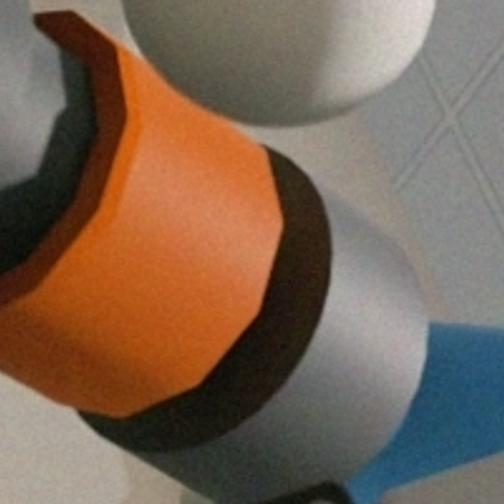

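>>> {"method": "execute_actions", "body": {"actions": [[[0.05,0.033,-0.033,0,0,0,0,0,0,0,0,0,0,0,0,0,0,0,0,0,0,0,0.6,-0.6,0.012,-0.0018,-0.0022,0.0005,0.0006,0.0022,1,0.58,0.5,0.95,0,0,0,0,0,0,0,0,0,0,0,0,0.6,-0.85],[0.1,0.0667,-0.0667,0,0,0,0,0,0,0,0,0,0,0,0,0,0,0,0,0,0,0,0.6,-0.6,0.0245,-0.0037,-0.0045,0.001,0.0011,0.0045,1,0.58,0.5,0.95,0,0,0,0,0,0,0,0,0,0,0,0,0.6,-0.85]],[[0.05,0.033,-0.033,0,0,0,0,0,0,0,0,0,0,0,0,0,0,0,0,0,0,0,0.6,-0.6,0,0,0,0,0,0,1,0.58,0.5,0.95,0,0,0,0,0,0,0,0,0,0,0,0,0.6,-0.85],[0.1,0.0667,-0.0667,0,0,0,0,0,0,0,0,0,0,0,0,0,0,0,0,0,0,0,0.6,-0.6,0,0,0,0,0,0,1,0.58,0.5,0.95,0,0,0,0,0,0,0,0,0,0,0,0,0.6,-0.85]],[[0.05,0.025,0,0,0,0,0,0,0,0,0,0,0,0,0,0,0,0,0,0,0,0,0.6,-0.6,0,0,0,0,0,0,1,0.58,0.5,0.95,0,0,0,0,0,0,0,0,0,0,0,0,0.6,-0.85],[0.1,0.05,0,0,0,0,0,0,0,0,0,0,0,0,0,0,0,0,0,0,0,0,0.6,-0.6,0,0,0,0,0,0,1,0.58,0.5,0.95,0,0,0,0,0,0,0,0,0,0,0,0,0.6,-0.85]],[[0.05,0,0,0,0,0,0,0,0,0,0,0,0,0,0,0,0,0,0,0,0,0,0.6,-0.6,0,0,0,0,0,0,1,0.58,0.5,0.95,0,0,0,0,0,0,0,0,0,0,0,0,0.6,-0.85],[0.1,0,0,0,0,0,0,0,0,0,0,0,0,0,0,0,0,0,0,0,0,0,0.6,-0.6,0,0,0,0,0,0,1,0.58,0.5,0.95,0,0,0,0,0,0,0,0,0,0,0,0,0.6,-0.85]],[[0.05,0,0,0,0,0,0,0,0,0,0,0,0,0,0,0,0,0,0,0,0,0,0.6,-0.6,0,0,0,0,0,0,1,0.58,0.5,0.95,0,0,0,0,0,0,0,0,0,0,0,0,0.6,-0.85],[0.1,0,0,0,0,0,0,0,0,0,0,0,0,0,0,0,0,0,0,0,0,0,0.6,-0.6,0,0,0,0,0,0,1,0.58,0.5,0.95,0,0,0,0,0,0,0,0,0,0,0,0,0.6,-0.85]],[[0.05,0,0,0,0,0,0,0,0,0,0,0,0,0,0,0,0,0,0,0,0,0,0.6,-0.6,0,0,0,0,0,0,1,0.58,0.5,0.95,0,0,0,0,0,0,0,0,0,0,0,0,0.6,-0.85],[0.1,0,0,0,0,0,0,0,0,0,0,0,0,0,0,0,0,0,0,0,0,0,0.6,-0.6,0,0,0,0,0,0,1,0.58,0.5,0.95,0,0,0,0,0,0,0,0,0,0,0,0,0.6,-0.85]],[[0.04,0,0,0,0,0,0,0,0,0,0,0,0,0,0,0,0,0,0,0,0,0,0.6,-0.6,0,0,0,0,0,0,1,0.58,0.5,0.95,0,0,0,0,0,0,0,0,0,0,0,0,0.6,-0.85],[0.0833,0,0,0,0,0,0,0,0,0,0,0,0,0,0,0,0,0,0,0,0,0,0.6,-0.6,0,0,0,0,0,0,1,0.58,0.5,0.95,0,0,0,0,0,0,0,0,0,0,0,0,0.6,-0.85]]], "cameras": ["cam_high"]}}

Scene clock: 1985.20 s.
left_arm: end_effector_position=(+0.5550, -0.0612, +0.2093) hand_goal=(+0.000, +0.750, +0.580, +0.700, +0.000, +0.750, +0.580, +0.700, +0.000, +0.750, +0.580, +0.700, +0.710, +0.680, +0.230, +0.170) hand_measured=(+0.992, +0.750, +0.578, +0.698, +0.004, +0.750, +0.580, +0.702, +0.004, +0.752, +0.580, +0.698, +0.710, +0.680, +0.228, +0.168) hand_current_ma=(+0, +0, +0, +0, +0, +0, +0, +0, +0, +0, +0, +0, +0, +0, +0, +0) hand_state=(overload, goal, goal, goal, goal, goal, goal, goal, goal, goal, goal, goal, goal, goal, goal, goal) hand_current_limit=0.60 hand_speed=-0.60 end_effector_quat_wxyz=(+0.707, +0.009, +0.707, +0.004) | right_arm: end_effector_position=(+0.5909, +0.3801, +0.3082) hand_goal=(+0.000, -0.012, -0.516, -0.134, +0.000, -0.324, -1.000, -0.600, +0.000, -0.322, -0.940, -0.328, -0.040, +0.680, +0.106, +0.062) hand_measured=(-0.004, -0.006, -0.514, -0.132, +0.004, -0.184, -0.834, -0.392, +0.006, -0.232, -0.820, -0.302, -0.048, +0.678, +0.108, +0.064) hand_current_ma=(-1, +2, +0, +0, +1, +406, +440, +440, +2, +196, +281, +21, -3, +0, +0, +0) hand_state=(goal, goal, goal, goal, goal, blocked, blocked, blocked, goal, blocked, blocked, blocked, goal, goal, goal, goal) hand_current_limit=0.60 hand_speed=-0.85 end_effector_quat_wxyz=(+0.349, -0.389, +0.585, +0.620)
Joint positions: left_arm=[-0.364 1.53 0.705 0.824 -0.357 -1.553] | right_arm=[0.308 2.145 1.69 0.508 -1.335 -1.049]
Joint torques (N m): left_arm=[1.44 -12.51 7.28 2.58 -0.04 0.16] | right_arm=[0.15 -27.22 15.15 2.48 -0.09 0.18]
Motor temperatures (°C): left_arm=[36 42 50 35 28 32] | right_arm=[33 50 61 31 33 29]
Heat: left arm: hottest elbow 50 °C; right arm: hottest elbow 61 °C.
Hand target: left_arm +0.5557, -0.0568, +0.2146; +0.714, +0.005, +0.700, +0.004 | right_arm +0.5884, +0.3811, +0.3607; +0.390, -0.422, +0.550, +0.606
Off the commanded pose: left_arm 0.007 m, 1 deg | right_arm 0.053 m, 7 deg.
Step readings (end_effector_position of left_arm | right_arm):
0: (+0.6283, -0.1743, +0.5898) | (+0.5909, +0.3801, +0.3082)
1: (+0.6283, -0.1743, +0.5898) | (+0.5909, +0.3801, +0.3082)
2: (+0.6281, -0.1743, +0.5899) | (+0.5909, +0.3801, +0.3082)
4: (+0.6237, -0.1708, +0.5822) | (+0.5909, +0.3801, +0.3082)
8: (+0.6048, -0.1515, +0.5570) | (+0.5909, +0.3801, +0.3082)
15: (+0.5936, -0.1357, +0.5562) | (+0.5909, +0.3801, +0.3082)
16: (+0.5930, -0.1357, +0.5564) | (+0.5909, +0.3801, +0.3082)
17: (+0.5916, -0.1349, +0.5551) | (+0.5909, +0.3801, +0.3082)
19: (+0.5826, -0.1290, +0.5407) | (+0.5909, +0.3801, +0.3082)
23: (+0.5627, -0.1073, +0.5041) | (+0.5909, +0.3801, +0.3082)
30: (+0.5562, -0.0947, +0.4923) | (+0.5909, +0.3801, +0.3082)
31: (+0.5561, -0.0951, +0.4925) | (+0.5909, +0.3801, +0.3082)
32: (+0.5559, -0.0949, +0.4920) | (+0.5909, +0.3801, +0.3082)
34: (+0.5537, -0.0920, +0.4841) | (+0.5909, +0.3801, +0.3082)
38: (+0.5505, -0.0721, +0.4528) | (+0.5909, +0.3801, +0.3082)
45: (+0.5517, -0.0602, +0.4375) | (+0.5909, +0.3801, +0.3082)
46: (+0.5520, -0.0605, +0.4385) | (+0.5909, +0.3801, +0.3082)
47: (+0.5520, -0.0607, +0.4384) | (+0.5909, +0.3801, +0.3082)
49: (+0.5509, -0.0604, +0.4322) | (+0.5909, +0.3801, +0.3082)
53: (+0.5476, -0.0593, +0.4009) | (+0.5909, +0.3801, +0.3082)
60: (+0.5519, -0.0611, +0.3785) | (+0.5909, +0.3801, +0.3082)
61: (+0.5520, -0.0611, +0.3792) | (+0.5909, +0.3801, +0.3082)
62: (+0.5518, -0.0611, +0.3797) | (+0.5909, +0.3801, +0.3082)
64: (+0.5498, -0.0605, +0.3765) | (+0.5909, +0.3801, +0.3082)
68: (+0.5474, -0.0596, +0.3487) | (+0.5909, +0.3801, +0.3082)
75: (+0.5531, -0.0619, +0.3160) | (+0.5909, +0.3801, +0.3082)
76: (+0.5531, -0.0619, +0.3162) | (+0.5909, +0.3801, +0.3082)
77: (+0.5529, -0.0619, +0.3171) | (+0.5909, +0.3801, +0.3082)
79: (+0.5516, -0.0613, +0.3162) | (+0.5909, +0.3801, +0.3082)
83: (+0.5503, -0.0605, +0.2901) | (+0.5909, +0.3801, +0.3082)
90: (+0.5537, -0.0617, +0.2549) | (+0.5909, +0.3801, +0.3082)
91: (+0.5538, -0.0617, +0.2557) | (+0.5909, +0.3801, +0.3082)
92: (+0.5538, -0.0618, +0.2571) | (+0.5909, +0.3801, +0.3082)
94: (+0.5538, -0.0616, +0.2581) | (+0.5909, +0.3801, +0.3082)
98: (+0.5538, -0.0611, +0.2371) | (+0.5909, +0.3801, +0.3082)
105: (+0.5547, -0.0611, +0.2066) | (+0.5909, +0.3801, +0.3082)
Images, in order (width x height): cam_high 504x504.

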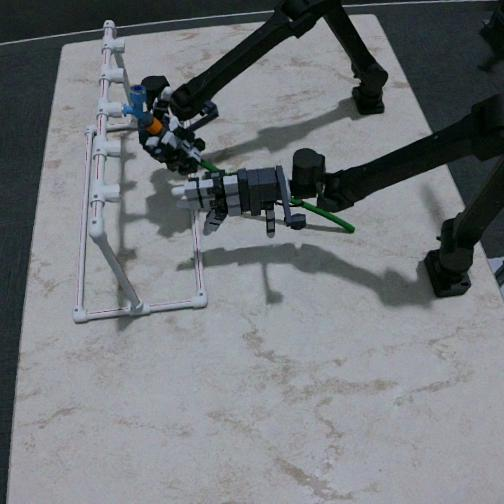

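>>> {"method": "zoom_image", "body": {"camera": "cam_high", "region": [170, 150, 310, 310]}}

Scaled by 3.150 from the camera's 504x504 image, which has a finer 720x720 frame.

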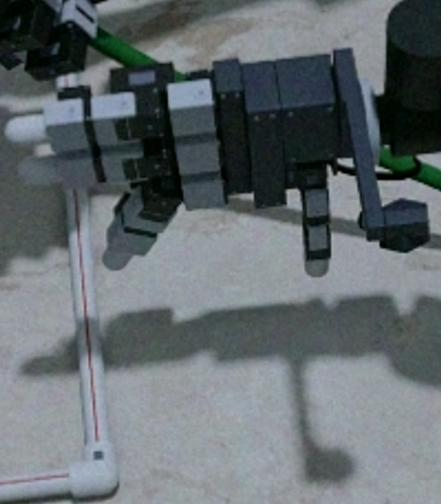

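>>> {"method": "execute_actions", "body": {"actions": [[[0,0.0018,0.05,0,0,0,0,0,0,0,0,0,0,0,0,0,0,0,0,0,0,0,0.6,-0.6,0,0,0,0,0,0,1,0.58,0.5,0.95,0,0,0,0,0,0,0,0,0,0,0,0,0.6,-0.85],[0,0.0036,0.1,0,0,0,0,0,0,0,0,0,0,0,0,0,0,0,0,0,0,0,0.6,-0.6,0,0,0,0,0,0,1,0.58,0.5,0.95,0,0,0,0,0,0,0,0,0,0,0,0,0.6,-0.85]],[[0,0.0018,0.05,0,0,0,0,0,0,0,0,0,0,0,0,0,0,0,0,0,0,0,0.6,-0.6,0,0,0,0,0,0,1,0.58,0.5,0.95,0,0,0,0,0,0,0,0,0,0,0,0,0.6,-0.85],[0,0.0036,0.1,0,0,0,0,0,0,0,0,0,0,0,0,0,0,0,0,0,0,0,0.6,-0.6,0,0,0,0,0,0,1,0.58,0.5,0.95,0,0,0,0,0,0,0,0,0,0,0,0,0.6,-0.85]],[[0,0.0018,0.05,0,0,0,0,0,0,0,0,0,0,0,0,0,0,0,0,0,0,0,0.6,-0.6,0,0,0,0,0,0,1,0.58,0.5,0.95,0,0,0,0,0,0,0,0,0,0,0,0,0.6,-0.85],[-0.01,0.0036,0.1,0,0,0,0,0,0,0,0,0,0,0,0,0,0,0,0,0,0,0,0.6,-0.6,0,0,0,0,0,0,1,0.58,0.5,0.95,0,0,0,0,0,0,0,0,0,0,0,0,0.6,-0.85]],[[0,0,0.03,0,0,0,0,0,0,0,0,0,0,0,0,0,0,0,0,0,0,0,0.6,-0.6,0,0,0,0,0,0,1,0.58,0.5,0.95,0,0,0,0,0,0,0,0,0,0,0,0,0.6,-0.85],[0,0,0.06,0,0,0,0,0,0,0,0,0,0,0,0,0,0,0,0,0,0,0,0.6,-0.6,0,0,0,0,0,0,1,0.58,0.5,0.95,0,0,0,0,0,0,0,0,0,0,0,0,0.6,-0.85]]], "cameras": ["cam_high", "cam_left_wrist"]}}

>>> {"method": "zoom_image", "body": {"camera": "cam_high", "region": [80, 100, 260, 300]}}

Scene clock: 1989.23 s.
left_arm: end_effector_position=(+0.7531, -0.0520, +0.2019) hand_goal=(+0.000, +0.750, +0.580, +0.700, +0.000, +0.750, +0.580, +0.700, +0.000, +0.750, +0.580, +0.700, +0.710, +0.680, +0.230, +0.170) hand_measured=(+0.994, +0.750, +0.578, +0.698, +0.004, +0.750, +0.580, +0.702, +0.004, +0.750, +0.580, +0.698, +0.710, +0.680, +0.228, +0.168) hand_current_ma=(+0, +0, +0, +0, +0, +0, +0, +0, +0, +0, +0, +0, +0, +0, +0, +0) hand_state=(overload, goal, goal, goal, goal, goal, goal, goal, goal, goal, goal, goal, goal, goal, goal, goal) hand_current_limit=0.60 hand_speed=-0.60 end_effector_quat_wxyz=(+0.699, +0.010, +0.715, +0.006) | right_arm: end_effector_position=(+0.5909, +0.3801, +0.3082) hand_goal=(+0.000, -0.012, -0.516, -0.134, +0.000, -0.324, -1.000, -0.600, +0.000, -0.322, -0.940, -0.328, -0.040, +0.680, +0.106, +0.062) hand_measured=(-0.004, -0.006, -0.514, -0.132, +0.004, -0.184, -0.834, -0.392, +0.006, -0.232, -0.820, -0.302, -0.048, +0.678, +0.108, +0.064) hand_current_ma=(-1, +2, +0, +0, +1, +406, +440, +440, +2, +196, +281, +21, -3, +0, +0, +0) hand_state=(goal, goal, goal, goal, goal, blocked, blocked, blocked, goal, blocked, blocked, blocked, goal, goal, goal, goal) hand_current_limit=0.60 hand_speed=-0.85 end_effector_quat_wxyz=(+0.349, -0.389, +0.585, +0.620)
Joint positions: left_arm=[-0.23 1.93 1.274 0.634 -0.224 -1.553] | right_arm=[0.308 2.145 1.69 0.508 -1.335 -1.049]
Joint torques (N m): left_arm=[1.38 -19.31 13.65 1.72 -0.05 0.13] | right_arm=[0.21 -27.22 15.12 2.44 -0.08 0.19]
Motor temperatures (°C): left_arm=[36 42 50 35 28 32] | right_arm=[33 50 61 31 33 29]
Heat: left arm: hottest elbow 50 °C; right arm: hottest elbow 61 °C.
Hand target: left_arm +0.7714, -0.0504, +0.2250; +0.714, +0.005, +0.700, +0.004 | right_arm +0.5884, +0.3811, +0.3607; +0.390, -0.422, +0.550, +0.606
Off the commanded pose: left_arm 0.030 m, 2 deg | right_arm 0.053 m, 7 deg.
Step readings (end_effector_position of left_arm | right_arm):
0: (+0.5550, -0.0612, +0.2094) | (+0.5909, +0.3801, +0.3082)
1: (+0.5552, -0.0613, +0.2094) | (+0.5909, +0.3801, +0.3082)
2: (+0.5559, -0.0615, +0.2088) | (+0.5909, +0.3801, +0.3082)
4: (+0.5616, -0.0606, +0.2059) | (+0.5909, +0.3801, +0.3082)
8: (+0.5836, -0.0541, +0.1966) | (+0.5909, +0.3801, +0.3082)
15: (+0.5957, -0.0501, +0.1921) | (+0.5909, +0.3801, +0.3082)
16: (+0.5965, -0.0506, +0.1930) | (+0.5909, +0.3801, +0.3082)
17: (+0.5986, -0.0514, +0.1939) | (+0.5909, +0.3801, +0.3082)
19: (+0.6105, -0.0538, +0.1966) | (+0.5909, +0.3801, +0.3082)
23: (+0.6418, -0.0553, +0.2027) | (+0.5909, +0.3801, +0.3082)
30: (+0.6560, -0.0497, +0.1972) | (+0.5909, +0.3801, +0.3082)
31: (+0.6564, -0.0499, +0.1962) | (+0.5909, +0.3801, +0.3082)
32: (+0.6583, -0.0505, +0.1955) | (+0.5909, +0.3801, +0.3082)
34: (+0.6700, -0.0527, +0.1959) | (+0.5909, +0.3801, +0.3082)
38: (+0.7002, -0.0548, +0.2028) | (+0.5909, +0.3801, +0.3082)
45: (+0.7155, -0.0487, +0.2056) | (+0.5909, +0.3801, +0.3082)
46: (+0.7162, -0.0487, +0.2051) | (+0.5909, +0.3801, +0.3082)
47: (+0.7176, -0.0492, +0.2046) | (+0.5909, +0.3801, +0.3082)
49: (+0.7256, -0.0506, +0.2044) | (+0.5909, +0.3801, +0.3082)
53: (+0.7444, -0.0539, +0.2047) | (+0.5909, +0.3801, +0.3082)
60: (+0.7519, -0.0520, +0.2005) | (+0.5909, +0.3801, +0.3082)
Images, in order (width x height): cam_high 504x504, cam_left_wrist 504x504.

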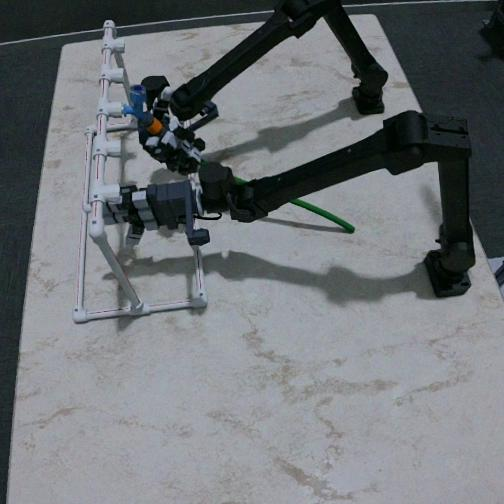

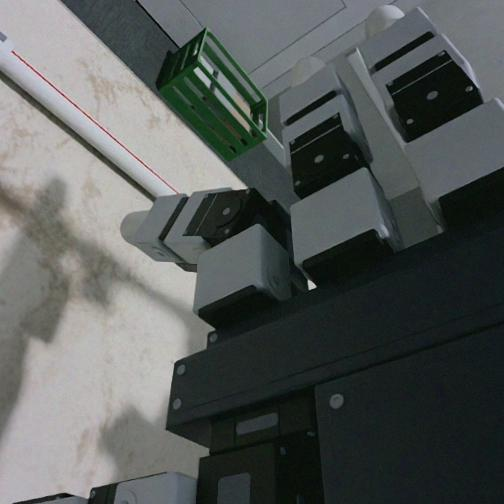

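Scaled by 2.520 from the camera's 504x504 image, which has a finer 720x720 frame.

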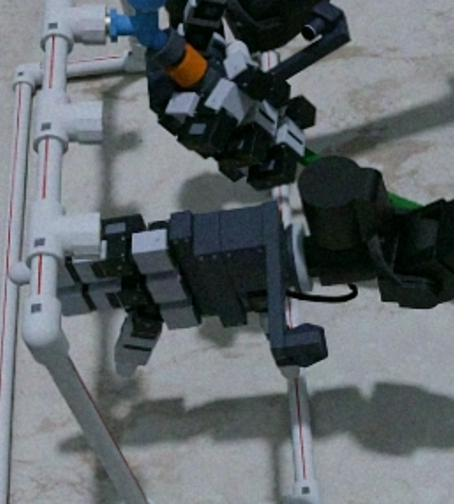

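>>> {"method": "execute_actions", "body": {"actions": [[[0,0,0.01,0,0,0,0,0,0,0,0,0,0,0,0,0,0,0,0,0,0,0,0.6,-0.6,0,0,0,0,0,0,1,0.58,0.5,0.95,0,0,0,0,0,0,0,0,0,0,0,0,0.6,-0.85],[0,0,0.02,0,0,0,0,0,0,0,0,0,0,0,0,0,0,0,0,0,0,0,0.6,-0.6,0,0,0,0,0,0,1,0.58,0.5,0.95,0,0,0,0,0,0,0,0,0,0,0,0,0.6,-0.85]],[[0.0167,0,0,0,0.005,0,0,0,0,0,0,0,0,0,0,0,0,0,0,0,0,0,0.6,-0.6,0,0,0,0,0,0,1,0.58,0.5,0.95,0,0,0,0,0,0,0,0,0,0,0,0,0.6,-0.85],[0.0333,0,0,0,0.01,0,0,0,0,0,0,0,0,0,0,0,0,0,0,0,0,0,0.6,-0.6,0,0,0,0,0,0,1,0.58,0.5,0.95,0,0,0,0,0,0,0,0,0,0,0,0,0.6,-0.85]]], "cameras": ["cam_left_wrist"]}}

Scene clock: 1991.13 s.
left_arm: end_effector_position=(+0.7672, -0.0527, +0.1814) hand_goal=(+0.000, +0.750, +0.580, +0.700, +0.000, +0.750, +0.580, +0.700, +0.000, +0.750, +0.580, +0.700, +0.710, +0.680, +0.230, +0.170) hand_measured=(+0.994, +0.750, +0.578, +0.698, +0.004, +0.750, +0.580, +0.702, +0.004, +0.750, +0.580, +0.698, +0.710, +0.680, +0.228, +0.168) hand_current_ma=(+0, +0, +0, +0, +0, +0, +0, +0, +0, +0, +0, +0, +0, +0, +0, +0) hand_state=(overload, goal, goal, goal, goal, goal, goal, goal, goal, goal, goal, goal, goal, goal, goal, goal) hand_current_limit=0.60 hand_speed=-0.60 end_effector_quat_wxyz=(+0.687, +0.013, +0.726, +0.008) | right_arm: end_effector_position=(+0.5909, +0.3801, +0.3082) hand_goal=(+0.000, -0.012, -0.516, -0.134, +0.000, -0.324, -1.000, -0.600, +0.000, -0.322, -0.940, -0.328, -0.040, +0.680, +0.106, +0.062) hand_measured=(-0.004, -0.006, -0.514, -0.132, +0.004, -0.184, -0.834, -0.392, +0.006, -0.232, -0.820, -0.302, -0.048, +0.678, +0.108, +0.064) hand_current_ma=(-1, +2, +0, +0, +1, +406, +440, +440, +2, +196, +281, +21, -3, +0, +0, +0) hand_state=(goal, goal, goal, goal, goal, blocked, blocked, blocked, goal, blocked, blocked, blocked, goal, goal, goal, goal) hand_current_limit=0.60 hand_speed=-0.85 end_effector_quat_wxyz=(+0.349, -0.389, +0.585, +0.620)
Joint positions: left_arm=[-0.226 1.981 1.318 0.607 -0.22 -1.553] | right_arm=[0.308 2.145 1.69 0.508 -1.335 -1.049]
Joint torques (N m): left_arm=[1.44 -20.84 13.08 1.73 -0.06 0.06] | right_arm=[0.21 -27.16 15.15 2.47 -0.09 0.18]
Motor temperatures (°C): left_arm=[36 42 50 35 28 32] | right_arm=[33 50 61 31 33 29]
Heat: left arm: hottest elbow 50 °C; right arm: hottest elbow 61 °C.
Hand target: left_arm +0.7838, -0.0503, +0.2054; +0.703, +0.005, +0.711, +0.005 | right_arm +0.5884, +0.3811, +0.3607; +0.390, -0.422, +0.550, +0.606
Off the commanded pose: left_arm 0.029 m, 3 deg | right_arm 0.053 m, 7 deg.
Step readings (end_effector_position of left_arm | right_arm):
0: (+0.7531, -0.0520, +0.2019) | (+0.5909, +0.3801, +0.3082)
1: (+0.7531, -0.0520, +0.2019) | (+0.5909, +0.3801, +0.3082)
2: (+0.7534, -0.0521, +0.2020) | (+0.5909, +0.3801, +0.3082)
4: (+0.7561, -0.0518, +0.2025) | (+0.5909, +0.3801, +0.3082)
8: (+0.7627, -0.0531, +0.2039) | (+0.5909, +0.3801, +0.3082)
15: (+0.7649, -0.0527, +0.2027) | (+0.5909, +0.3801, +0.3082)
16: (+0.7649, -0.0527, +0.2023) | (+0.5909, +0.3801, +0.3082)
17: (+0.7650, -0.0527, +0.2019) | (+0.5909, +0.3801, +0.3082)
19: (+0.7656, -0.0526, +0.2001) | (+0.5909, +0.3801, +0.3082)
23: (+0.7667, -0.0526, +0.1916) | (+0.5909, +0.3801, +0.3082)
30: (+0.7672, -0.0527, +0.1814) | (+0.5909, +0.3801, +0.3082)
Images, in order (width x height): cam_left_wrist 504x504.

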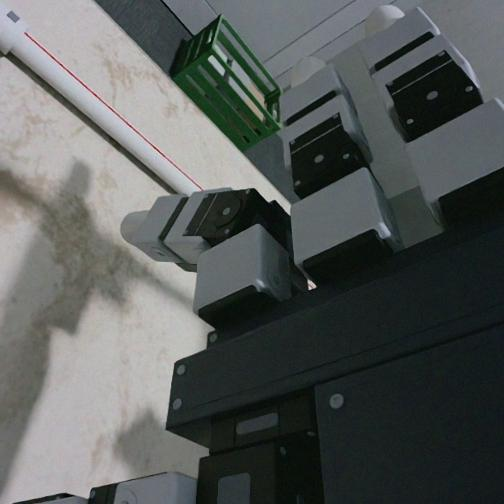

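>>> {"method": "execute_actions", "body": {"actions": [[[0.0167,0,0,0,0.005,0,0,0,0,0,0,0,0,0,0,0,0,0,0,0,0,0,0.6,-0.6,0,0,0,0,0,0,1,0.58,0.5,0.95,0,0,0,0,0,0,0,0,0,0,0,0,0.6,-0.85],[0.0333,0,-0.008,0,0.01,0,0,0,0,0,0,0,0,0,0,0,0,0,0,0,0,0,0.6,-0.6,0,0,0,0,0,0,1,0.58,0.5,0.95,0,0,0,0,0,0,0,0,0,0,0,0,0.6,-0.85]],[[0.0167,0,0,0,0.005,0,0,0,0,0,0,0,0,0,0,0,0,0,0,0,0,0,0.6,-0.6,0,0,0,0,0,0,1,0.58,0.5,0.95,0,0,0,0,0,0,0,0,0,0,0,0,0.6,-0.85],[0.0333,0,-0.008,0,0.01,0,0,0,0,0,0,0,0,0,0,0,0,0,0,0,0,0,0.6,-0.6,0,0,0,0,0,0,1,0.58,0.5,0.95,0,0,0,0,0,0,0,0,0,0,0,0,0.6,-0.85]]], "cameras": []}}

Scene clock: 1992.83 s.
left_arm: end_effector_position=(+0.7680, -0.0531, +0.1660) hand_goal=(+0.000, +0.750, +0.580, +0.700, +0.000, +0.750, +0.580, +0.700, +0.000, +0.750, +0.580, +0.700, +0.710, +0.680, +0.230, +0.170) hand_measured=(+0.994, +0.750, +0.578, +0.698, +0.004, +0.750, +0.580, +0.702, +0.004, +0.750, +0.580, +0.698, +0.710, +0.680, +0.228, +0.168) hand_current_ma=(+0, +0, +0, +0, +0, +0, +0, +0, +0, +0, +0, +0, +0, +0, +0, +0) hand_state=(overload, goal, goal, goal, goal, goal, goal, goal, goal, goal, goal, goal, goal, goal, goal, goal) hand_current_limit=0.60 hand_speed=-0.60 end_effector_quat_wxyz=(+0.680, +0.012, +0.733, +0.007) | right_arm: end_effector_position=(+0.5909, +0.3801, +0.3082) hand_goal=(+0.000, -0.012, -0.516, -0.134, +0.000, -0.324, -1.000, -0.600, +0.000, -0.322, -0.940, -0.328, -0.040, +0.680, +0.106, +0.062) hand_measured=(-0.004, -0.006, -0.514, -0.132, +0.004, -0.184, -0.834, -0.392, +0.006, -0.232, -0.820, -0.302, -0.048, +0.678, +0.108, +0.064) hand_current_ma=(-1, +2, +0, +0, +1, +406, +440, +440, +2, +196, +281, +21, -3, +0, +0, +0) hand_state=(goal, goal, goal, goal, goal, blocked, blocked, blocked, goal, blocked, blocked, blocked, goal, goal, goal, goal) hand_current_limit=0.60 hand_speed=-0.85 end_effector_quat_wxyz=(+0.349, -0.389, +0.585, +0.620)
Joint positions: left_arm=[-0.226 2.001 1.318 0.607 -0.22 -1.562] | right_arm=[0.308 2.145 1.69 0.508 -1.335 -1.049]
Joint torques (N m): left_arm=[1.26 -20.25 9.77 1.72 -0.17 -0.03] | right_arm=[0.21 -27.16 15.13 2.48 -0.09 0.19]
Motor temperatures (°C): left_arm=[36 42 50 35 28 32] | right_arm=[33 50 61 31 33 29]
Heat: left arm: hottest elbow 50 °C; right arm: hottest elbow 61 °C.
Hand target: left_arm +0.7732, -0.0498, +0.1655; +0.680, +0.005, +0.733, +0.005 | right_arm +0.5884, +0.3811, +0.3607; +0.390, -0.422, +0.550, +0.606
Off the commanded pose: left_arm 0.006 m, 1 deg | right_arm 0.053 m, 7 deg.
Step readings (end_effector_position of left_arm | right_arm):
0: (+0.7672, -0.0527, +0.1814) | (+0.5909, +0.3801, +0.3082)
1: (+0.7672, -0.0527, +0.1814) | (+0.5909, +0.3801, +0.3082)
2: (+0.7672, -0.0527, +0.1814) | (+0.5909, +0.3801, +0.3082)
4: (+0.7672, -0.0527, +0.1811) | (+0.5909, +0.3801, +0.3082)
8: (+0.7674, -0.0527, +0.1794) | (+0.5909, +0.3801, +0.3082)
15: (+0.7676, -0.0528, +0.1757) | (+0.5909, +0.3801, +0.3082)
16: (+0.7676, -0.0528, +0.1757) | (+0.5909, +0.3801, +0.3082)
17: (+0.7676, -0.0528, +0.1754) | (+0.5909, +0.3801, +0.3082)
19: (+0.7676, -0.0529, +0.1744) | (+0.5909, +0.3801, +0.3082)
23: (+0.7678, -0.0530, +0.1708) | (+0.5909, +0.3801, +0.3082)
30: (+0.7680, -0.0531, +0.1661) | (+0.5909, +0.3801, +0.3082)
No camera images: "cameras" was empty.

>>> {"method": "execute_actions", "body": {"actions": [[[0.0167,0,0,0,0.002,0,0,0,0,0,0,0,0,0,0,0,0,0,0,0,0,0,0.6,-0.6,0,0,0,0,0,0,1,0.58,0.5,0.95,0,0,0,0,0,0,0,0,0,0,0,0,0.6,-0.85],[0.0333,0,0,0,0.004,0,0,0,0,0,0,0,0,0,0,0,0,0,0,0,0,0,0.6,-0.6,0,0,0,0,0,0,1,0.58,0.5,0.95,0,0,0,0,0,0,0,0,0,0,0,0,0.6,-0.85]]], "cameras": ["cam_high"]}}

>>> {"method": "zoom_image", "body": {"camera": "cam_high", "region": [140, 160, 260, 280]}}

Scene clock: 1994.07 s.
left_arm: end_effector_position=(+0.7686, -0.0532, +0.1553) hand_goal=(+0.000, +0.750, +0.580, +0.700, +0.000, +0.750, +0.580, +0.700, +0.000, +0.750, +0.580, +0.700, +0.710, +0.680, +0.230, +0.170) hand_measured=(+0.994, +0.750, +0.578, +0.698, +0.004, +0.750, +0.580, +0.702, +0.004, +0.750, +0.580, +0.698, +0.710, +0.680, +0.232, +0.170) hand_current_ma=(+0, +0, +0, +0, +0, +0, +0, +0, +0, +0, +0, +0, +0, +0, +0, +0) hand_state=(overload, goal, goal, goal, goal, goal, goal, goal, goal, goal, goal, goal, goal, goal, goal, goal) hand_current_limit=0.60 hand_speed=-0.60 end_effector_quat_wxyz=(+0.676, +0.012, +0.737, +0.007) | right_arm: end_effector_position=(+0.5909, +0.3801, +0.3082) hand_goal=(+0.000, -0.012, -0.516, -0.134, +0.000, -0.324, -1.000, -0.600, +0.000, -0.322, -0.940, -0.328, -0.040, +0.680, +0.106, +0.062) hand_measured=(-0.004, -0.006, -0.514, -0.132, +0.004, -0.184, -0.834, -0.392, +0.006, -0.232, -0.820, -0.302, -0.048, +0.678, +0.108, +0.064) hand_current_ma=(-1, +2, +0, +0, +1, +406, +440, +440, +2, +196, +281, +21, -3, +0, +0, +0) hand_state=(goal, goal, goal, goal, goal, blocked, blocked, blocked, goal, blocked, blocked, blocked, goal, goal, goal, goal) hand_current_limit=0.60 hand_speed=-0.85 end_effector_quat_wxyz=(+0.349, -0.389, +0.585, +0.620)
Joint positions: left_arm=[-0.226 2.016 1.318 0.611 -0.22 -1.564] | right_arm=[0.308 2.145 1.69 0.508 -1.336 -1.049]
Joint torques (N m): left_arm=[1.2 -19.6 8.72 2.39 -0.17 -0.02] | right_arm=[0.44 -27.11 15.15 2.47 -0.08 0.19]
Motor temperatures (°C): left_arm=[36 42 50 35 28 32] | right_arm=[33 50 61 31 33 29]
Heat: left arm: hottest elbow 50 °C; right arm: hottest elbow 61 °C.
Hand target: left_arm +0.7717, -0.0495, +0.1457; +0.676, +0.005, +0.737, +0.005 | right_arm +0.5883, +0.3811, +0.3607; +0.390, -0.422, +0.550, +0.606
Off the commanded pose: left_arm 0.011 m, 1 deg | right_arm 0.053 m, 7 deg.
Step readings (end_effector_position of left_arm | right_arm):
0: (+0.7680, -0.0531, +0.1660) | (+0.5909, +0.3801, +0.3082)
1: (+0.7680, -0.0531, +0.1660) | (+0.5909, +0.3801, +0.3082)
2: (+0.7680, -0.0531, +0.1660) | (+0.5909, +0.3801, +0.3082)
4: (+0.7681, -0.0531, +0.1643) | (+0.5909, +0.3801, +0.3082)
8: (+0.7684, -0.0532, +0.1560) | (+0.5909, +0.3801, +0.3082)
15: (+0.7686, -0.0532, +0.1553) | (+0.5909, +0.3801, +0.3082)
Images, in order (width x height): cam_high 504x504.

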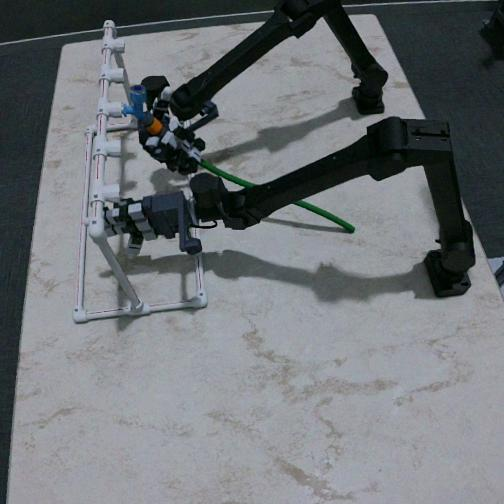

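Scaled by 4.200 from the camera's 504x504 image, which has a finer 720x720 frame.

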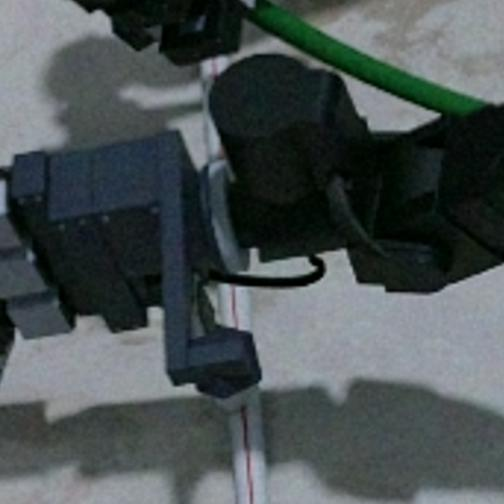

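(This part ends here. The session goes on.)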